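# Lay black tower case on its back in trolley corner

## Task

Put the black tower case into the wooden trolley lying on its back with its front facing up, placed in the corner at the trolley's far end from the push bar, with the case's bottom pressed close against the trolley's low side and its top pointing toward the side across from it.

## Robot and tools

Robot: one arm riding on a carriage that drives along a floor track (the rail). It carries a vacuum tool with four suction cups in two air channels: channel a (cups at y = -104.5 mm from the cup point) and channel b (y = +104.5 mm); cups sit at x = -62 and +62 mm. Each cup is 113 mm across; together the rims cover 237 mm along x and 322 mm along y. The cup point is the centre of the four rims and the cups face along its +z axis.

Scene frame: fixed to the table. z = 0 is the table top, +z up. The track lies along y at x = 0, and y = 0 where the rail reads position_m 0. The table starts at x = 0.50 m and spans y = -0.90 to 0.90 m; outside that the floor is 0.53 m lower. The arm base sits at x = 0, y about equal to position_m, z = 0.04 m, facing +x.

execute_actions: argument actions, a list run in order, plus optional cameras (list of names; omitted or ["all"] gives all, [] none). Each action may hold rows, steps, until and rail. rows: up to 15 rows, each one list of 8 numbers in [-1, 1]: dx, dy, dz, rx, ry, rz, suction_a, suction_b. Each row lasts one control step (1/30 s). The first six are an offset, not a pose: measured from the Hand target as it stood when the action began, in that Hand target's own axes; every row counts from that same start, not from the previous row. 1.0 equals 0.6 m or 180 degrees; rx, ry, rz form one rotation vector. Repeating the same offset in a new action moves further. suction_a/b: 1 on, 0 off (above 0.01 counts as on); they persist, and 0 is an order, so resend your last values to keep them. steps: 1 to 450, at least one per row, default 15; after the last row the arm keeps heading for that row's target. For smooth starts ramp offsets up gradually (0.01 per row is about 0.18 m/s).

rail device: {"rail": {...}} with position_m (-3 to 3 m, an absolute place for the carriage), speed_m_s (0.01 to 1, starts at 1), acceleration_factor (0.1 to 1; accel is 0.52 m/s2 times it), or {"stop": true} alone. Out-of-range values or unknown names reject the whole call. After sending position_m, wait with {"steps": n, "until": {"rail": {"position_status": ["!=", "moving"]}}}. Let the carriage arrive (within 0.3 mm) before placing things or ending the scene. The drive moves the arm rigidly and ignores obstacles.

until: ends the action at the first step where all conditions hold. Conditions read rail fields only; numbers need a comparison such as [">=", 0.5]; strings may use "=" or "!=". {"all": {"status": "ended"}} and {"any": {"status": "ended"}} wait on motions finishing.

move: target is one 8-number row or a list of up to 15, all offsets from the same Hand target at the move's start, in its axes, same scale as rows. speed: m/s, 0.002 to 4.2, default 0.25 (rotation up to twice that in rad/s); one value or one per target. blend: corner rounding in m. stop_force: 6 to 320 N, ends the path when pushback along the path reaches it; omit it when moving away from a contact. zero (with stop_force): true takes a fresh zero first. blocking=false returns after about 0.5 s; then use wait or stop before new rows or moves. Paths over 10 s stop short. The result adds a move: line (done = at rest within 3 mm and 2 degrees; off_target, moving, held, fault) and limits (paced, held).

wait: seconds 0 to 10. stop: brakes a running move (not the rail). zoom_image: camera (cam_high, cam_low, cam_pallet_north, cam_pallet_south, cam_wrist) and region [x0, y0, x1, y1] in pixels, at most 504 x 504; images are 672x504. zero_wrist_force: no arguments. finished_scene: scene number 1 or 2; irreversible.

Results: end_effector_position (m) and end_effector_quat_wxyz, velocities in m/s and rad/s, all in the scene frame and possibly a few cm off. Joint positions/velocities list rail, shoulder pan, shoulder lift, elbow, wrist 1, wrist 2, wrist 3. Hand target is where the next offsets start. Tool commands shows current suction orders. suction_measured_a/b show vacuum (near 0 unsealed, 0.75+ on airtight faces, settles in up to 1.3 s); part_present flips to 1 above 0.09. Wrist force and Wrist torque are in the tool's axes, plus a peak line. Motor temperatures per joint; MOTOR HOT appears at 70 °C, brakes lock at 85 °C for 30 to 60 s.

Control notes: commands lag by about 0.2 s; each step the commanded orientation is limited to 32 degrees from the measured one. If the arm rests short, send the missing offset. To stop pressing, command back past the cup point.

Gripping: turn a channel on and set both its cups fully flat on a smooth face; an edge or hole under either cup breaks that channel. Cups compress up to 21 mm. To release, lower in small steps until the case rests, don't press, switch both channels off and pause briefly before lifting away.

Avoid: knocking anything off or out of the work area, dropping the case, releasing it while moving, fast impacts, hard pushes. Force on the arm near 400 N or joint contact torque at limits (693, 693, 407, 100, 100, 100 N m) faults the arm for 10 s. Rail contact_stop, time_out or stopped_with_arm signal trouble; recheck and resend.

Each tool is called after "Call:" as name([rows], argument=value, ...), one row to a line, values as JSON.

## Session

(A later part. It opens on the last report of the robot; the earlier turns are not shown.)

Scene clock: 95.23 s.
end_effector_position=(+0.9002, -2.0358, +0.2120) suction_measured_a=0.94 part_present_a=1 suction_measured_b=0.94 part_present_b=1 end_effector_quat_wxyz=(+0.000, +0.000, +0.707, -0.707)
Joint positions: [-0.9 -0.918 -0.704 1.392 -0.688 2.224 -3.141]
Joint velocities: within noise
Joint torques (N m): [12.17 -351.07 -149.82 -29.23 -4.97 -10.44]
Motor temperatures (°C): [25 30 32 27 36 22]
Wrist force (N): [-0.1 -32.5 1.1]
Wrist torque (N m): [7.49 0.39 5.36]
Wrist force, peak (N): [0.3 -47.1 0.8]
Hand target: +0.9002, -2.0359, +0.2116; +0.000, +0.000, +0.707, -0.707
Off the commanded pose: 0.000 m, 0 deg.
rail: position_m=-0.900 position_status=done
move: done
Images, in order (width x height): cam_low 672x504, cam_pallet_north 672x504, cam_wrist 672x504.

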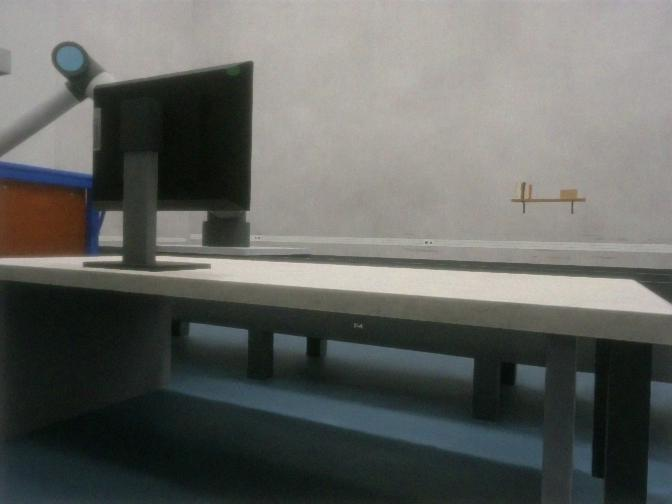

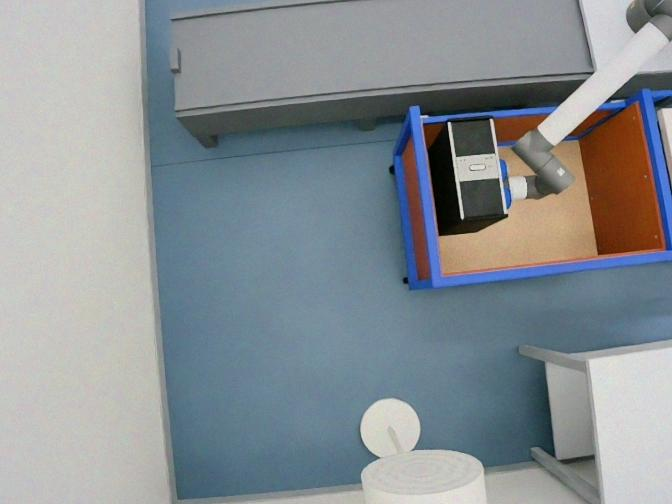

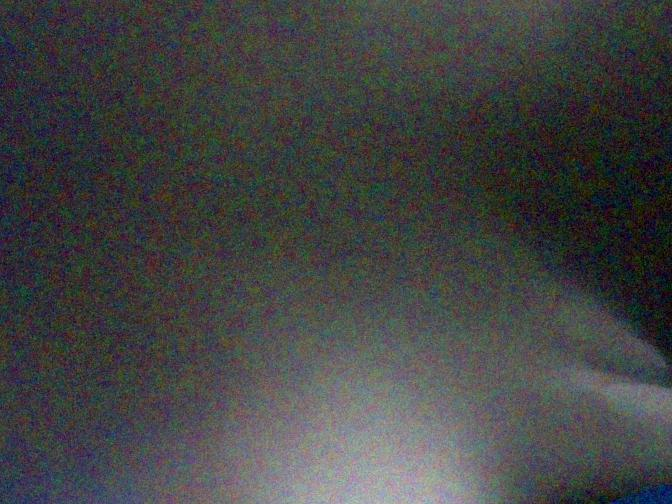

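Call:
move(target=[0, 0.2833, 0, 0, 0, 0, 1, 1], speed=0.12, cameras=[])

Call:
move(target=[0, 0.15, 0, 0, 0, 0, 1, 1], speed=0.02, stop_force=25, cameras=["cam_pallet_north"])

Scene clock: 97.47 s.
end_effector_position=(+0.9002, -2.0359, +0.0420) suction_measured_a=0.94 part_present_a=1 suction_measured_b=0.94 part_present_b=1 end_effector_quat_wxyz=(+0.000, +0.000, +0.707, -0.707)
Joint positions: [-0.9 -0.918 -0.566 1.394 -0.829 2.224 -3.141]
Joint velocities: within noise
Joint torques (N m): [2.67 -364.54 -150.11 -29.81 1.36 -10.96]
Motor temperatures (°C): [25 30 32 27 36 22]
Wrist force (N): [0.5 -32.5 0.4]
Wrist torque (N m): [7.55 0.31 5.38]
Wrist force, peak (N): [-0.4 -40.5 1.5]
Hand target: +0.9002, -2.0359, +0.0416; +0.000, +0.000, +0.707, -0.707
Off the commanded pose: 0.000 m, 0 deg.
rail: position_m=-0.900 position_status=done
move: done
No camera images: "cameras" was empty.

Scene clock: 102.70 s.
end_effector_position=(+0.9002, -2.0359, -0.0358) suction_measured_a=0.94 part_present_a=1 suction_measured_b=0.94 part_present_b=1 end_effector_quat_wxyz=(+0.000, +0.000, +0.707, -0.707)
Joint positions: [-0.9 -0.918 -0.496 1.38 -0.884 2.224 -3.141]
Joint velocities: within noise
Joint torques (N m): [22.16 -397.1 -93.87 -11.54 -0.58 -8.41]
Motor temperatures (°C): [25 30 32 27 36 22]
Wrist force (N): [-4.3 -53.1 6.7]
Wrist torque (N m): [11.84 0.39 9.02]
Wrist force, peak (N): [7.5 -76.4 -7.8]
Hand target: +0.9002, -2.0359, -0.0357; +0.000, +0.000, +0.707, -0.707 (not the last commanded pose)
Off the commanded pose: 0.013 m, 0 deg.
rail: position_m=-0.900 position_status=done
move: contact
Images, in order (width x height): cam_pallet_north 672x504.

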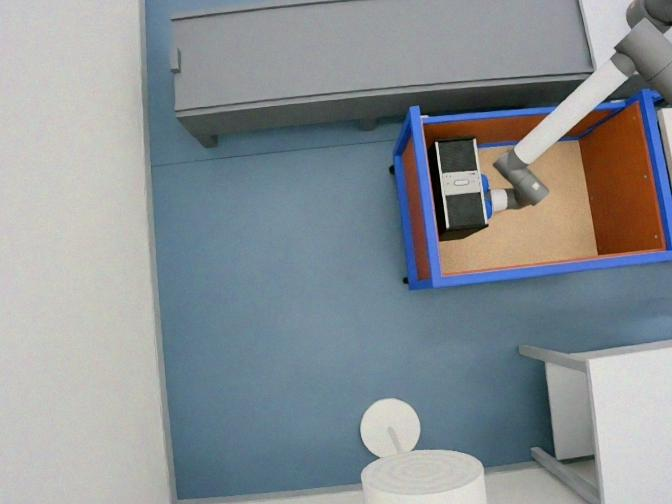

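Call:
move(target=[0, -0.025, 0, 0, 0, 0, 1, 1], speed=0.03, cameras=[])

Call:
move(target=[0.15, 0, 0, 0, 0, 0, 1, 1], speed=0.02, stop_force=20, cameras=["cam_pallet_north"])

Scene clock: 103.80 s.
end_effector_position=(+0.9002, -2.0359, -0.0211) suction_measured_a=0.94 part_present_a=1 suction_measured_b=0.94 part_present_b=1 end_effector_quat_wxyz=(+0.000, +0.000, +0.707, -0.707)
Joint positions: [-0.9 -0.918 -0.51 1.384 -0.874 2.224 -3.141]
Joint velocities: within noise
Joint torques (N m): [15.94 -433.43 -118 -23.42 -2.76 -10.22]
Motor temperatures (°C): [25 30 32 27 36 22]
Wrist force (N): [0.2 -33.2 0.8]
Wrist torque (N m): [7.51 0.33 5.36]
Wrist force, peak (N): [-3.4 -53.4 5.7]
Hand target: +0.9002, -2.0359, -0.0207; +0.000, +0.000, +0.707, -0.707
Off the commanded pose: 0.000 m, 0 deg.
rail: position_m=-0.900 position_status=done
move: done
No camera images: "cameras" was empty.

Scene clock: 109.00 s.
end_effector_position=(+0.8265, -2.0358, -0.0207) suction_measured_a=0.94 part_present_a=1 suction_measured_b=0.94 part_present_b=1 end_effector_quat_wxyz=(+0.000, +0.000, +0.707, -0.707)
Joint positions: [-0.9 -0.968 -0.549 1.486 -0.937 2.174 -3.141]
Joint velocities: within noise
Joint torques (N m): [5.32 -358.03 -129.26 -24.51 10.14 -2.29]
Motor temperatures (°C): [25 30 32 27 36 22]
Wrist force (N): [-18.4 -30.4 -2.3]
Wrist torque (N m): [7.33 -0.32 5.46]
Wrist force, peak (N): [-32.2 -31.6 -1.8]
Hand target: +0.8265, -2.0358, -0.0207; +0.000, +0.000, +0.707, -0.707 (not the last commanded pose)
Off the commanded pose: 0.016 m, 0 deg.
rail: position_m=-0.900 position_status=done
move: contact
Images, in order (width x height): cam_pallet_north 672x504.

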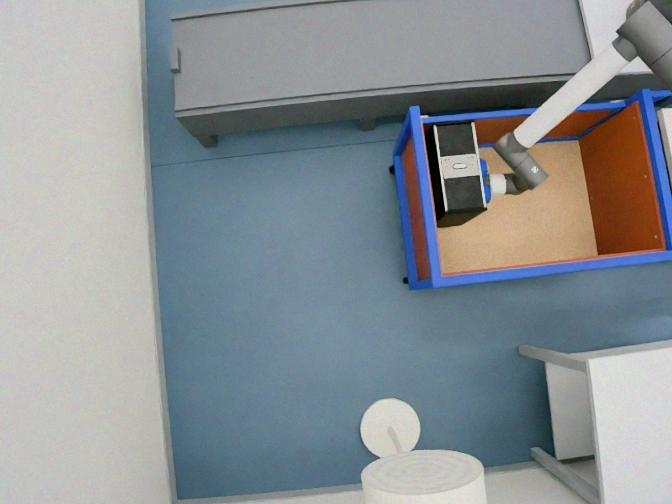

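Call:
move(target=[-0.003, 0, 0, 0, 0, 0, 1, 1], speed=0.02, cameras=[])

Call:
move(target=[0, 0, 0.17, 0, 0, 0, 1, 1], speed=0.02, stop_force=20, cameras=["cam_pallet_north"])

Scene clock: 109.87 s.
end_effector_position=(+0.8281, -2.0359, -0.0207) suction_measured_a=0.94 part_present_a=1 suction_measured_b=0.94 part_present_b=1 end_effector_quat_wxyz=(+0.000, +0.000, +0.707, -0.707)
Joint positions: [-0.9 -0.967 -0.548 1.484 -0.936 2.175 -3.141]
Joint velocities: within noise
Joint torques (N m): [26.77 -358.58 -136.32 -23.66 5.26 -2.27]
Motor temperatures (°C): [25 30 32 27 36 22]
Wrist force (N): [-0.4 -32.8 0.7]
Wrist torque (N m): [7.51 0.42 5.37]
Wrist force, peak (N): [-18.7 -30.6 -2.5]
Hand target: +0.8283, -2.0358, -0.0207; +0.000, +0.000, +0.707, -0.707
Off the commanded pose: 0.000 m, 0 deg.
rail: position_m=-0.900 position_status=done
move: done
No camera images: "cameras" was empty.

Scene clock: 114.93 s.
end_effector_position=(+0.8282, -2.1039, -0.0207) suction_measured_a=0.94 part_present_a=1 suction_measured_b=0.94 part_present_b=1 end_effector_quat_wxyz=(+0.000, +0.000, +0.707, -0.707)
Joint positions: [-0.9 -0.999 -0.512 1.387 -0.876 2.143 -3.141]
Joint velocities: within noise
Joint torques (N m): [20.52 -442.38 -129.16 -31.5 3.24 -8.09]
Motor temperatures (°C): [25 30 32 27 36 22]
Wrist force (N): [-0.6 -30.7 -7.2]
Wrist torque (N m): [8.98 -0.81 4.88]
Wrist force, peak (N): [16.8 -37.6 -74.3]
Hand target: +0.8282, -2.1039, -0.0207; +0.000, +0.000, +0.707, -0.707 (not the last commanded pose)
Off the commanded pose: 0.034 m, 0 deg.
rail: position_m=-0.900 position_status=done
move: contact
Images, in order (width x height): cam_pallet_north 672x504.

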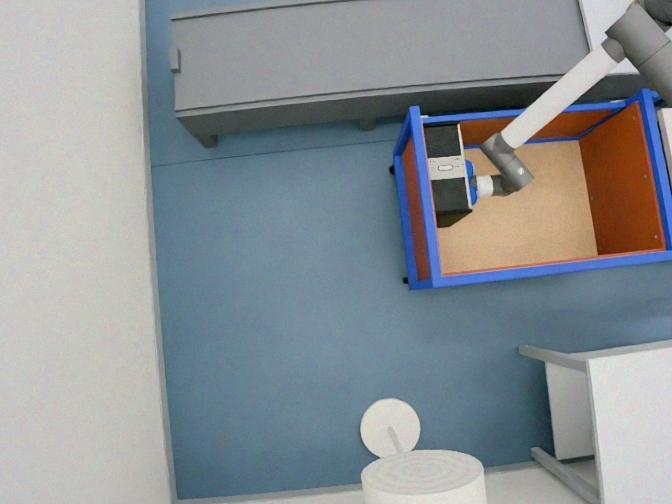

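Call:
zoom_image(camera="cam_pallet_north", region=[400, 95, 560, 255])

Scaled by 3.150.

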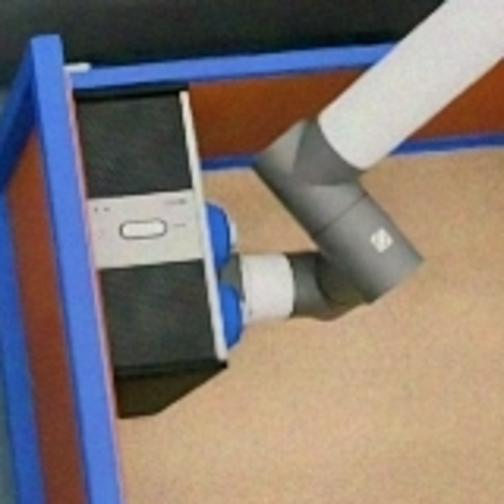

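Call:
move(target=[0.002, 0, -0.02, 0, 0, 0, 1, 1], speed=0.02, cameras=[])

Call:
move(target=[0, 0.045, 0, 0, 0, 0, 1, 1], speed=0.008, stop_force=55, cameras=["cam_pallet_north"])

Scene clock: 117.03 s.
end_effector_position=(+0.8271, -2.0921, -0.0207) suction_measured_a=0.94 part_present_a=1 suction_measured_b=0.94 part_present_b=1 end_effector_quat_wxyz=(+0.000, +0.000, +0.707, -0.707)
Joint positions: [-0.9 -0.994 -0.519 1.406 -0.888 2.148 -3.141]
Joint velocities: within noise
Joint torques (N m): [17.4 -434.01 -111.87 -30.8 8.76 -3.08]
Motor temperatures (°C): [25 30 32 27 36 22]
Wrist force (N): [-6.6 -33.0 4.0]
Wrist torque (N m): [7.23 -1.26 4.89]
Wrist force, peak (N): [0.5 -34.2 2.7]
Hand target: +0.8271, -2.0919, -0.0207; +0.000, +0.000, +0.707, -0.707
Off the commanded pose: 0.000 m, 0 deg.
rail: position_m=-0.900 position_status=done
move: done
No camera images: "cameras" was empty.

Scene clock: 120.17 s.
end_effector_position=(+0.8272, -2.0921, -0.0363) suction_measured_a=0.94 part_present_a=1 suction_measured_b=0.94 part_present_b=1 end_effector_quat_wxyz=(+0.000, +0.001, +0.707, -0.707)
Joint positions: [-0.9 -0.994 -0.504 1.403 -0.899 2.148 -3.141]
Joint velocities: within noise
Joint torques (N m): [6.31 -352.14 -73.61 -7.42 0.48 -10.02]
Motor temperatures (°C): [25 30 32 27 36 22]
Wrist force (N): [-2.7 -85.2 -0.5]
Wrist torque (N m): [9.70 -0.31 10.14]
Wrist force, peak (N): [7.4 -101.5 -15.5]
Hand target: +0.8272, -2.0920, -0.0363; +0.000, +0.001, +0.707, -0.707 (not the last commanded pose)
Off the commanded pose: 0.011 m, 0 deg.
rail: position_m=-0.900 position_status=done
move: contact
Images, in order (width x height): cam_pallet_north 672x504.

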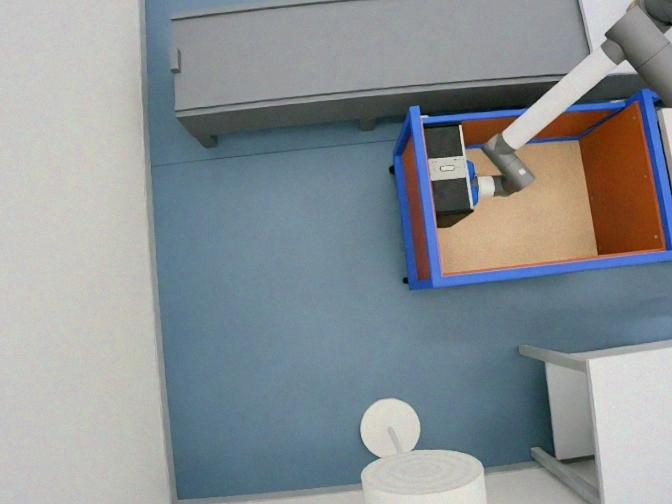

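Call:
execute_actions([
  {"rows": [[0, 0.0006, 0, 0, 0, 0, 1, 1]], "steps": 15},
  {"rows": [[0, 0, 0, 0, 0, 0, 0, 0]], "steps": 30},
], cameras=["cam_pallet_north", "cam_wrist"])

Scene clock: 122.07 s.
end_effector_position=(+0.8272, -2.0920, -0.0368) suction_measured_a=0.00 part_present_a=0 suction_measured_b=0.01 part_present_b=0 end_effector_quat_wxyz=(+0.000, +0.000, +0.707, -0.707)
Joint positions: [-0.9 -0.994 -0.504 1.403 -0.899 2.148 -3.141]
Joint velocities: within noise
Joint torques (N m): [-60.6 -364.35 -120.91 -17.83 8.15 3.82]
Motor temperatures (°C): [25 30 32 27 36 22]
Wrist force (N): [-9.4 28.7 -38.3]
Wrist torque (N m): [1.20 -0.29 1.40]
Wrist force, peak (N): [1.9 -93.1 -5.7]
Hand target: +0.8272, -2.0920, -0.0367; +0.000, +0.001, +0.707, -0.707
Off the commanded pose: 0.000 m, 0 deg.
rail: position_m=-0.900 position_status=done
Images, in order (width x height): cam_pallet_north 672x504, cam_wrist 672x504.

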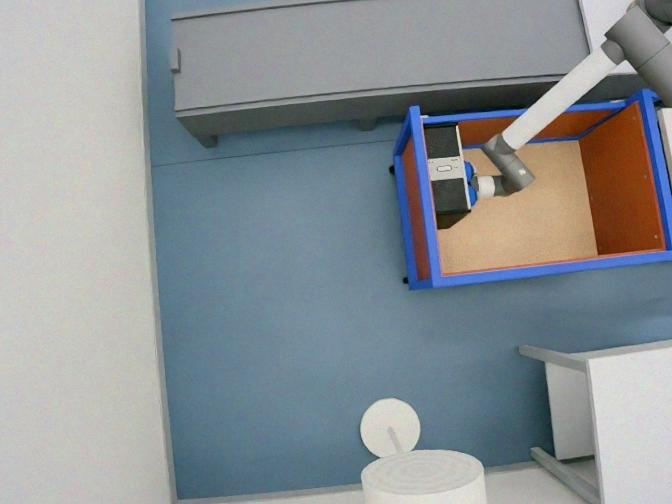

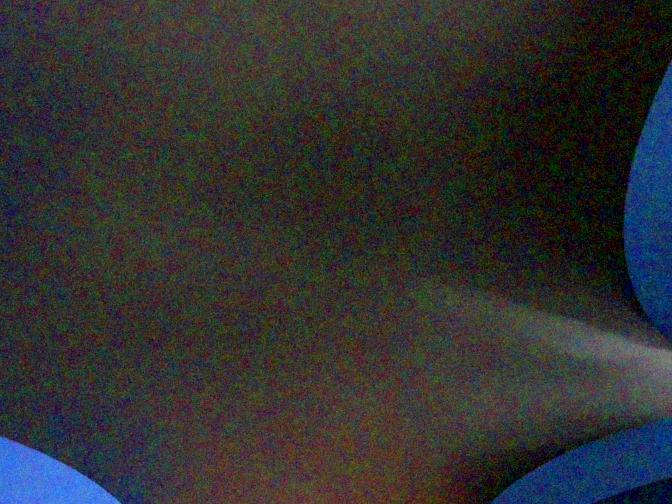

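Call:
move(target=[0, 0, -0.2, 0, 0, 0, 0, 0], speed=0.06)

Scene clock: 124.83 s.
end_effector_position=(+0.8273, -1.9723, -0.0368) suction_measured_a=0.00 part_present_a=0 suction_measured_b=0.01 part_present_b=0 end_effector_quat_wxyz=(+0.000, +0.001, +0.707, -0.707)
Joint positions: [-0.9 -0.936 -0.563 1.564 -1.002 2.207 -3.141]
Joint velocities: within noise
Joint torques (N m): [28.92 -302.06 -49.67 -8.52 5.48 -3.13]
Motor temperatures (°C): [25 30 32 27 36 22]
Wrist force (N): [11.9 -7.2 1.0]
Wrist torque (N m): [-0.99 -2.18 -0.51]
Wrist force, peak (N): [-9.5 29.1 -38.7]
Hand target: +0.8273, -1.9720, -0.0368; +0.000, +0.001, +0.707, -0.707
Off the commanded pose: 0.000 m, 0 deg.
rail: position_m=-0.900 position_status=done
move: done

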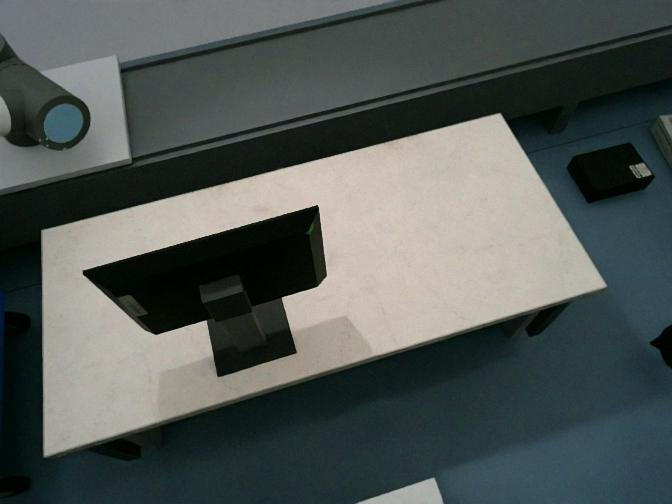

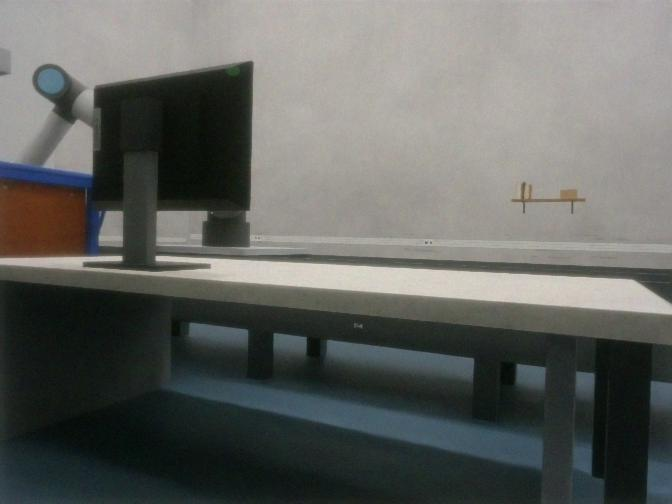

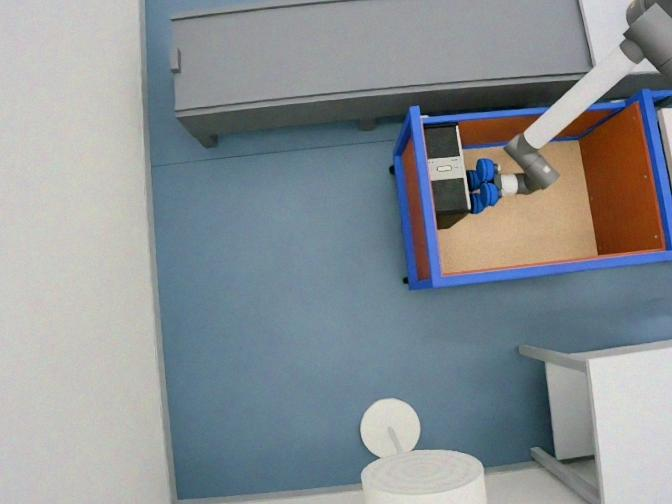

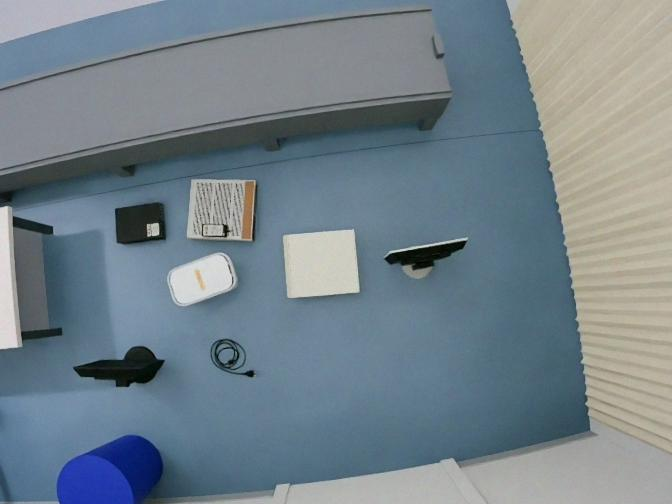

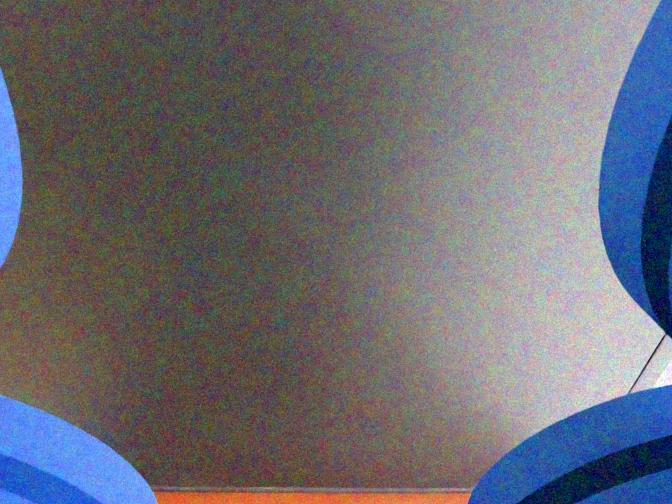

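Call:
zoom_image(camera="cam_pallet_north", region=[400, 95, 560, 255])

Call:
zoom_image(camera="cam_wrist", region=[150, 300, 672, 504])

Scaled by 3.150.

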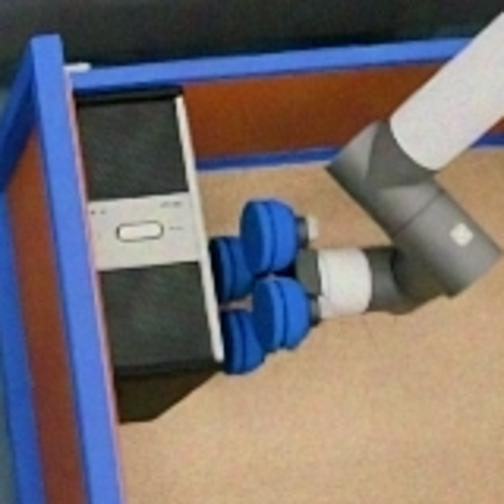

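Region (150, 300, 672, 504) is 522x204 pixels. A region can be at most 504 by 504 pixels.

Call:
move(target=[0, -1.0, -0.05, 0, 0, 0, 0, 0], speed=0.35, cameras=["cam_pallet_north"])

Call:
zoom_image(camera="cam_pallet_north", region=[400, 95, 560, 255])

Scene clock: 128.10 s.
end_effector_position=(+0.8268, -1.9417, +0.5629) suction_measured_a=0.00 part_present_a=0 suction_measured_b=0.01 part_present_b=0 end_effector_quat_wxyz=(+0.000, +0.001, +0.707, -0.707)
Joint positions: [-0.9 -0.919 -1.041 1.463 -0.422 2.223 -3.141]
Joint velocities: within noise
Joint torques (N m): [26.79 -253.08 -113.53 -3.43 5.63 5.68]
Motor temperatures (°C): [25 30 32 27 36 22]
Wrist force (N): [12.2 -7.7 1.4]
Wrist torque (N m): [-1.05 -2.21 -0.53]
Wrist force, peak (N): [12.2 -12.2 0.8]
Hand target: +0.8268, -1.9417, +0.5632; +0.000, +0.001, +0.707, -0.707
Off the commanded pose: 0.000 m, 0 deg.
rail: position_m=-0.900 position_status=done
move: done
Images, in order (width x height): cam_pallet_north 672x504.

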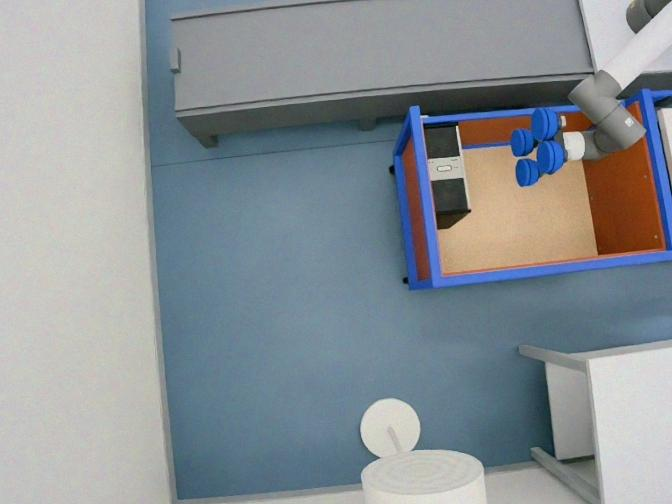

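Scaled by 3.150.

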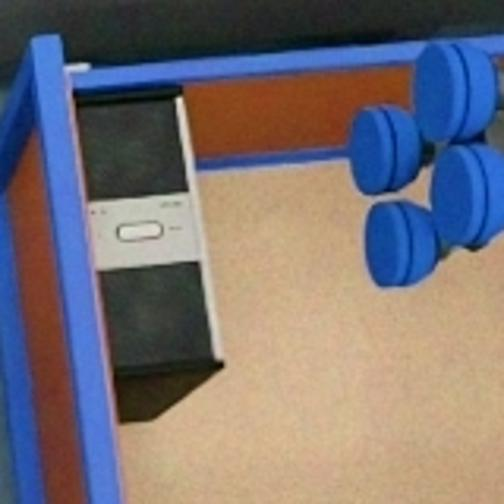

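Call:
move(target=[-0.455, -0.478, -0.903, 0, -0.5, 0, 0, 0], speed=0.4, cameras=[])

Call:
execute_actions([
  {"rail": {"position_m": -1.9}, "steps": 120, "until": {"rail": {"position_status": ["!=", "moving"]}}},
], cameras=["cam_wrist"])

Scene clock: 131.17 s.
end_effector_position=(+1.0999, -1.4000, +0.8498) suction_measured_a=0.00 part_present_a=0 suction_measured_b=0.01 part_present_b=0 end_effector_quat_wxyz=(+0.500, -0.500, +0.500, -0.501)
Joint positions: [-0.9 -0.764 -1.325 1.467 -0.143 0.808 -3.141]
Joint velocities: within noise
Joint torques (N m): [26.33 -129.44 -121.92 -1.7 -2.56 -5.25]
Motor temperatures (°C): [25 30 32 27 36 22]
Wrist force (N): [12.3 -7.6 1.2]
Wrist torque (N m): [-0.94 -2.25 -0.54]
Wrist force, peak (N): [12.9 -6.5 3.6]
Hand target: +1.1000, -1.3999, +0.8499; +0.500, -0.500, +0.500, -0.501
Off the commanded pose: 0.000 m, 0 deg.
rail: position_m=-0.900 position_status=done
move: done
No camera images: "cameras" was empty.

Scene clock: 134.23 s.
end_effector_position=(+1.1000, -2.3999, +0.8499) suction_measured_a=0.00 part_present_a=0 suction_measured_b=0.01 part_present_b=0 end_effector_quat_wxyz=(+0.500, -0.500, +0.500, -0.501)
Joint positions: [-1.9 -0.764 -1.324 1.467 -0.143 0.807 -3.141]
Joint velocities: within noise
Joint torques (N m): [-6 -185.84 -102.34 -7.15 -0.6 -4.45]
Motor temperatures (°C): [25 30 32 27 36 22]
Wrist force (N): [12.3 -7.6 0.8]
Wrist torque (N m): [-0.93 -2.26 -0.54]
Wrist force, peak (N): [13.9 -7.6 1.5]
Hand target: +1.1000, -2.3999, +0.8499; +0.500, -0.500, +0.500, -0.501
Tool commands: tool/suction_a=+0.0 tool/suction_b=+0.0
Off the commanded pose: 0.000 m, 0 deg.
rail: position_m=-1.900 position_status=done
Images, in order (width x height): cam_wrist 672x504.

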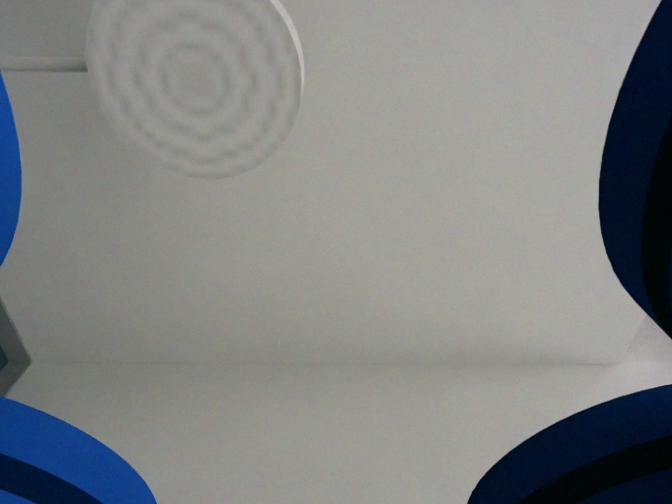

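Call:
move(target=[-0.5, 0, -0.4167, -0.3849, 0.3849, 0.3849, 0, 0], speed=0.4, cameras=["cam_wrist"])

Scene clock: 137.83 s.
end_effector_position=(+0.8503, -2.0998, +0.8496) suction_measured_a=0.00 part_present_a=0 suction_measured_b=0.01 part_present_b=0 end_effector_quat_wxyz=(+0.001, +0.000, +1.000, -0.001)
Joint positions: [-1.9 -0.463 -1.238 1.173 1.634 1.571 -2.033]
Joint velocities: within noise
Joint torques (N m): [-20.91 -135.05 -77.5 13.99 -4.19 5.01]
Motor temperatures (°C): [25 30 32 27 36 22]
Wrist force (N): [11.5 -9.0 0.4]
Wrist torque (N m): [-1.31 -1.42 -0.05]
Wrist force, peak (N): [14.2 -7.3 2.4]
Hand target: +0.8502, -2.0997, +0.8495; +0.000, +0.000, +1.000, +0.000
Off the commanded pose: 0.000 m, 0 deg.
rail: position_m=-1.900 position_status=done
move: done
Images, in order (width x height): cam_wrist 672x504.

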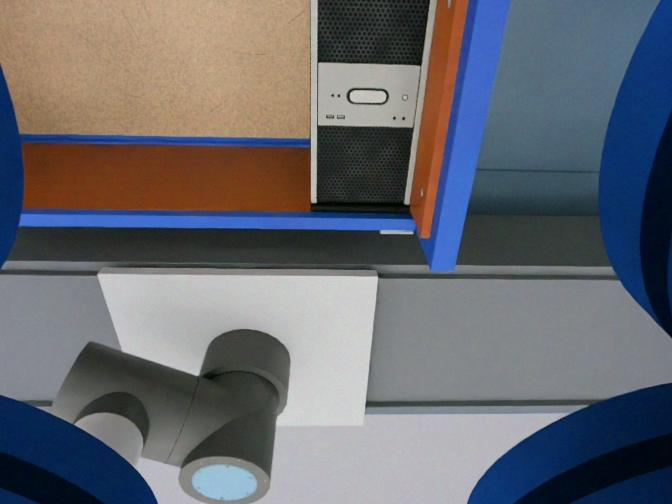

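Call:
finished_scene(scene=1)

The scene is finished: the task was done.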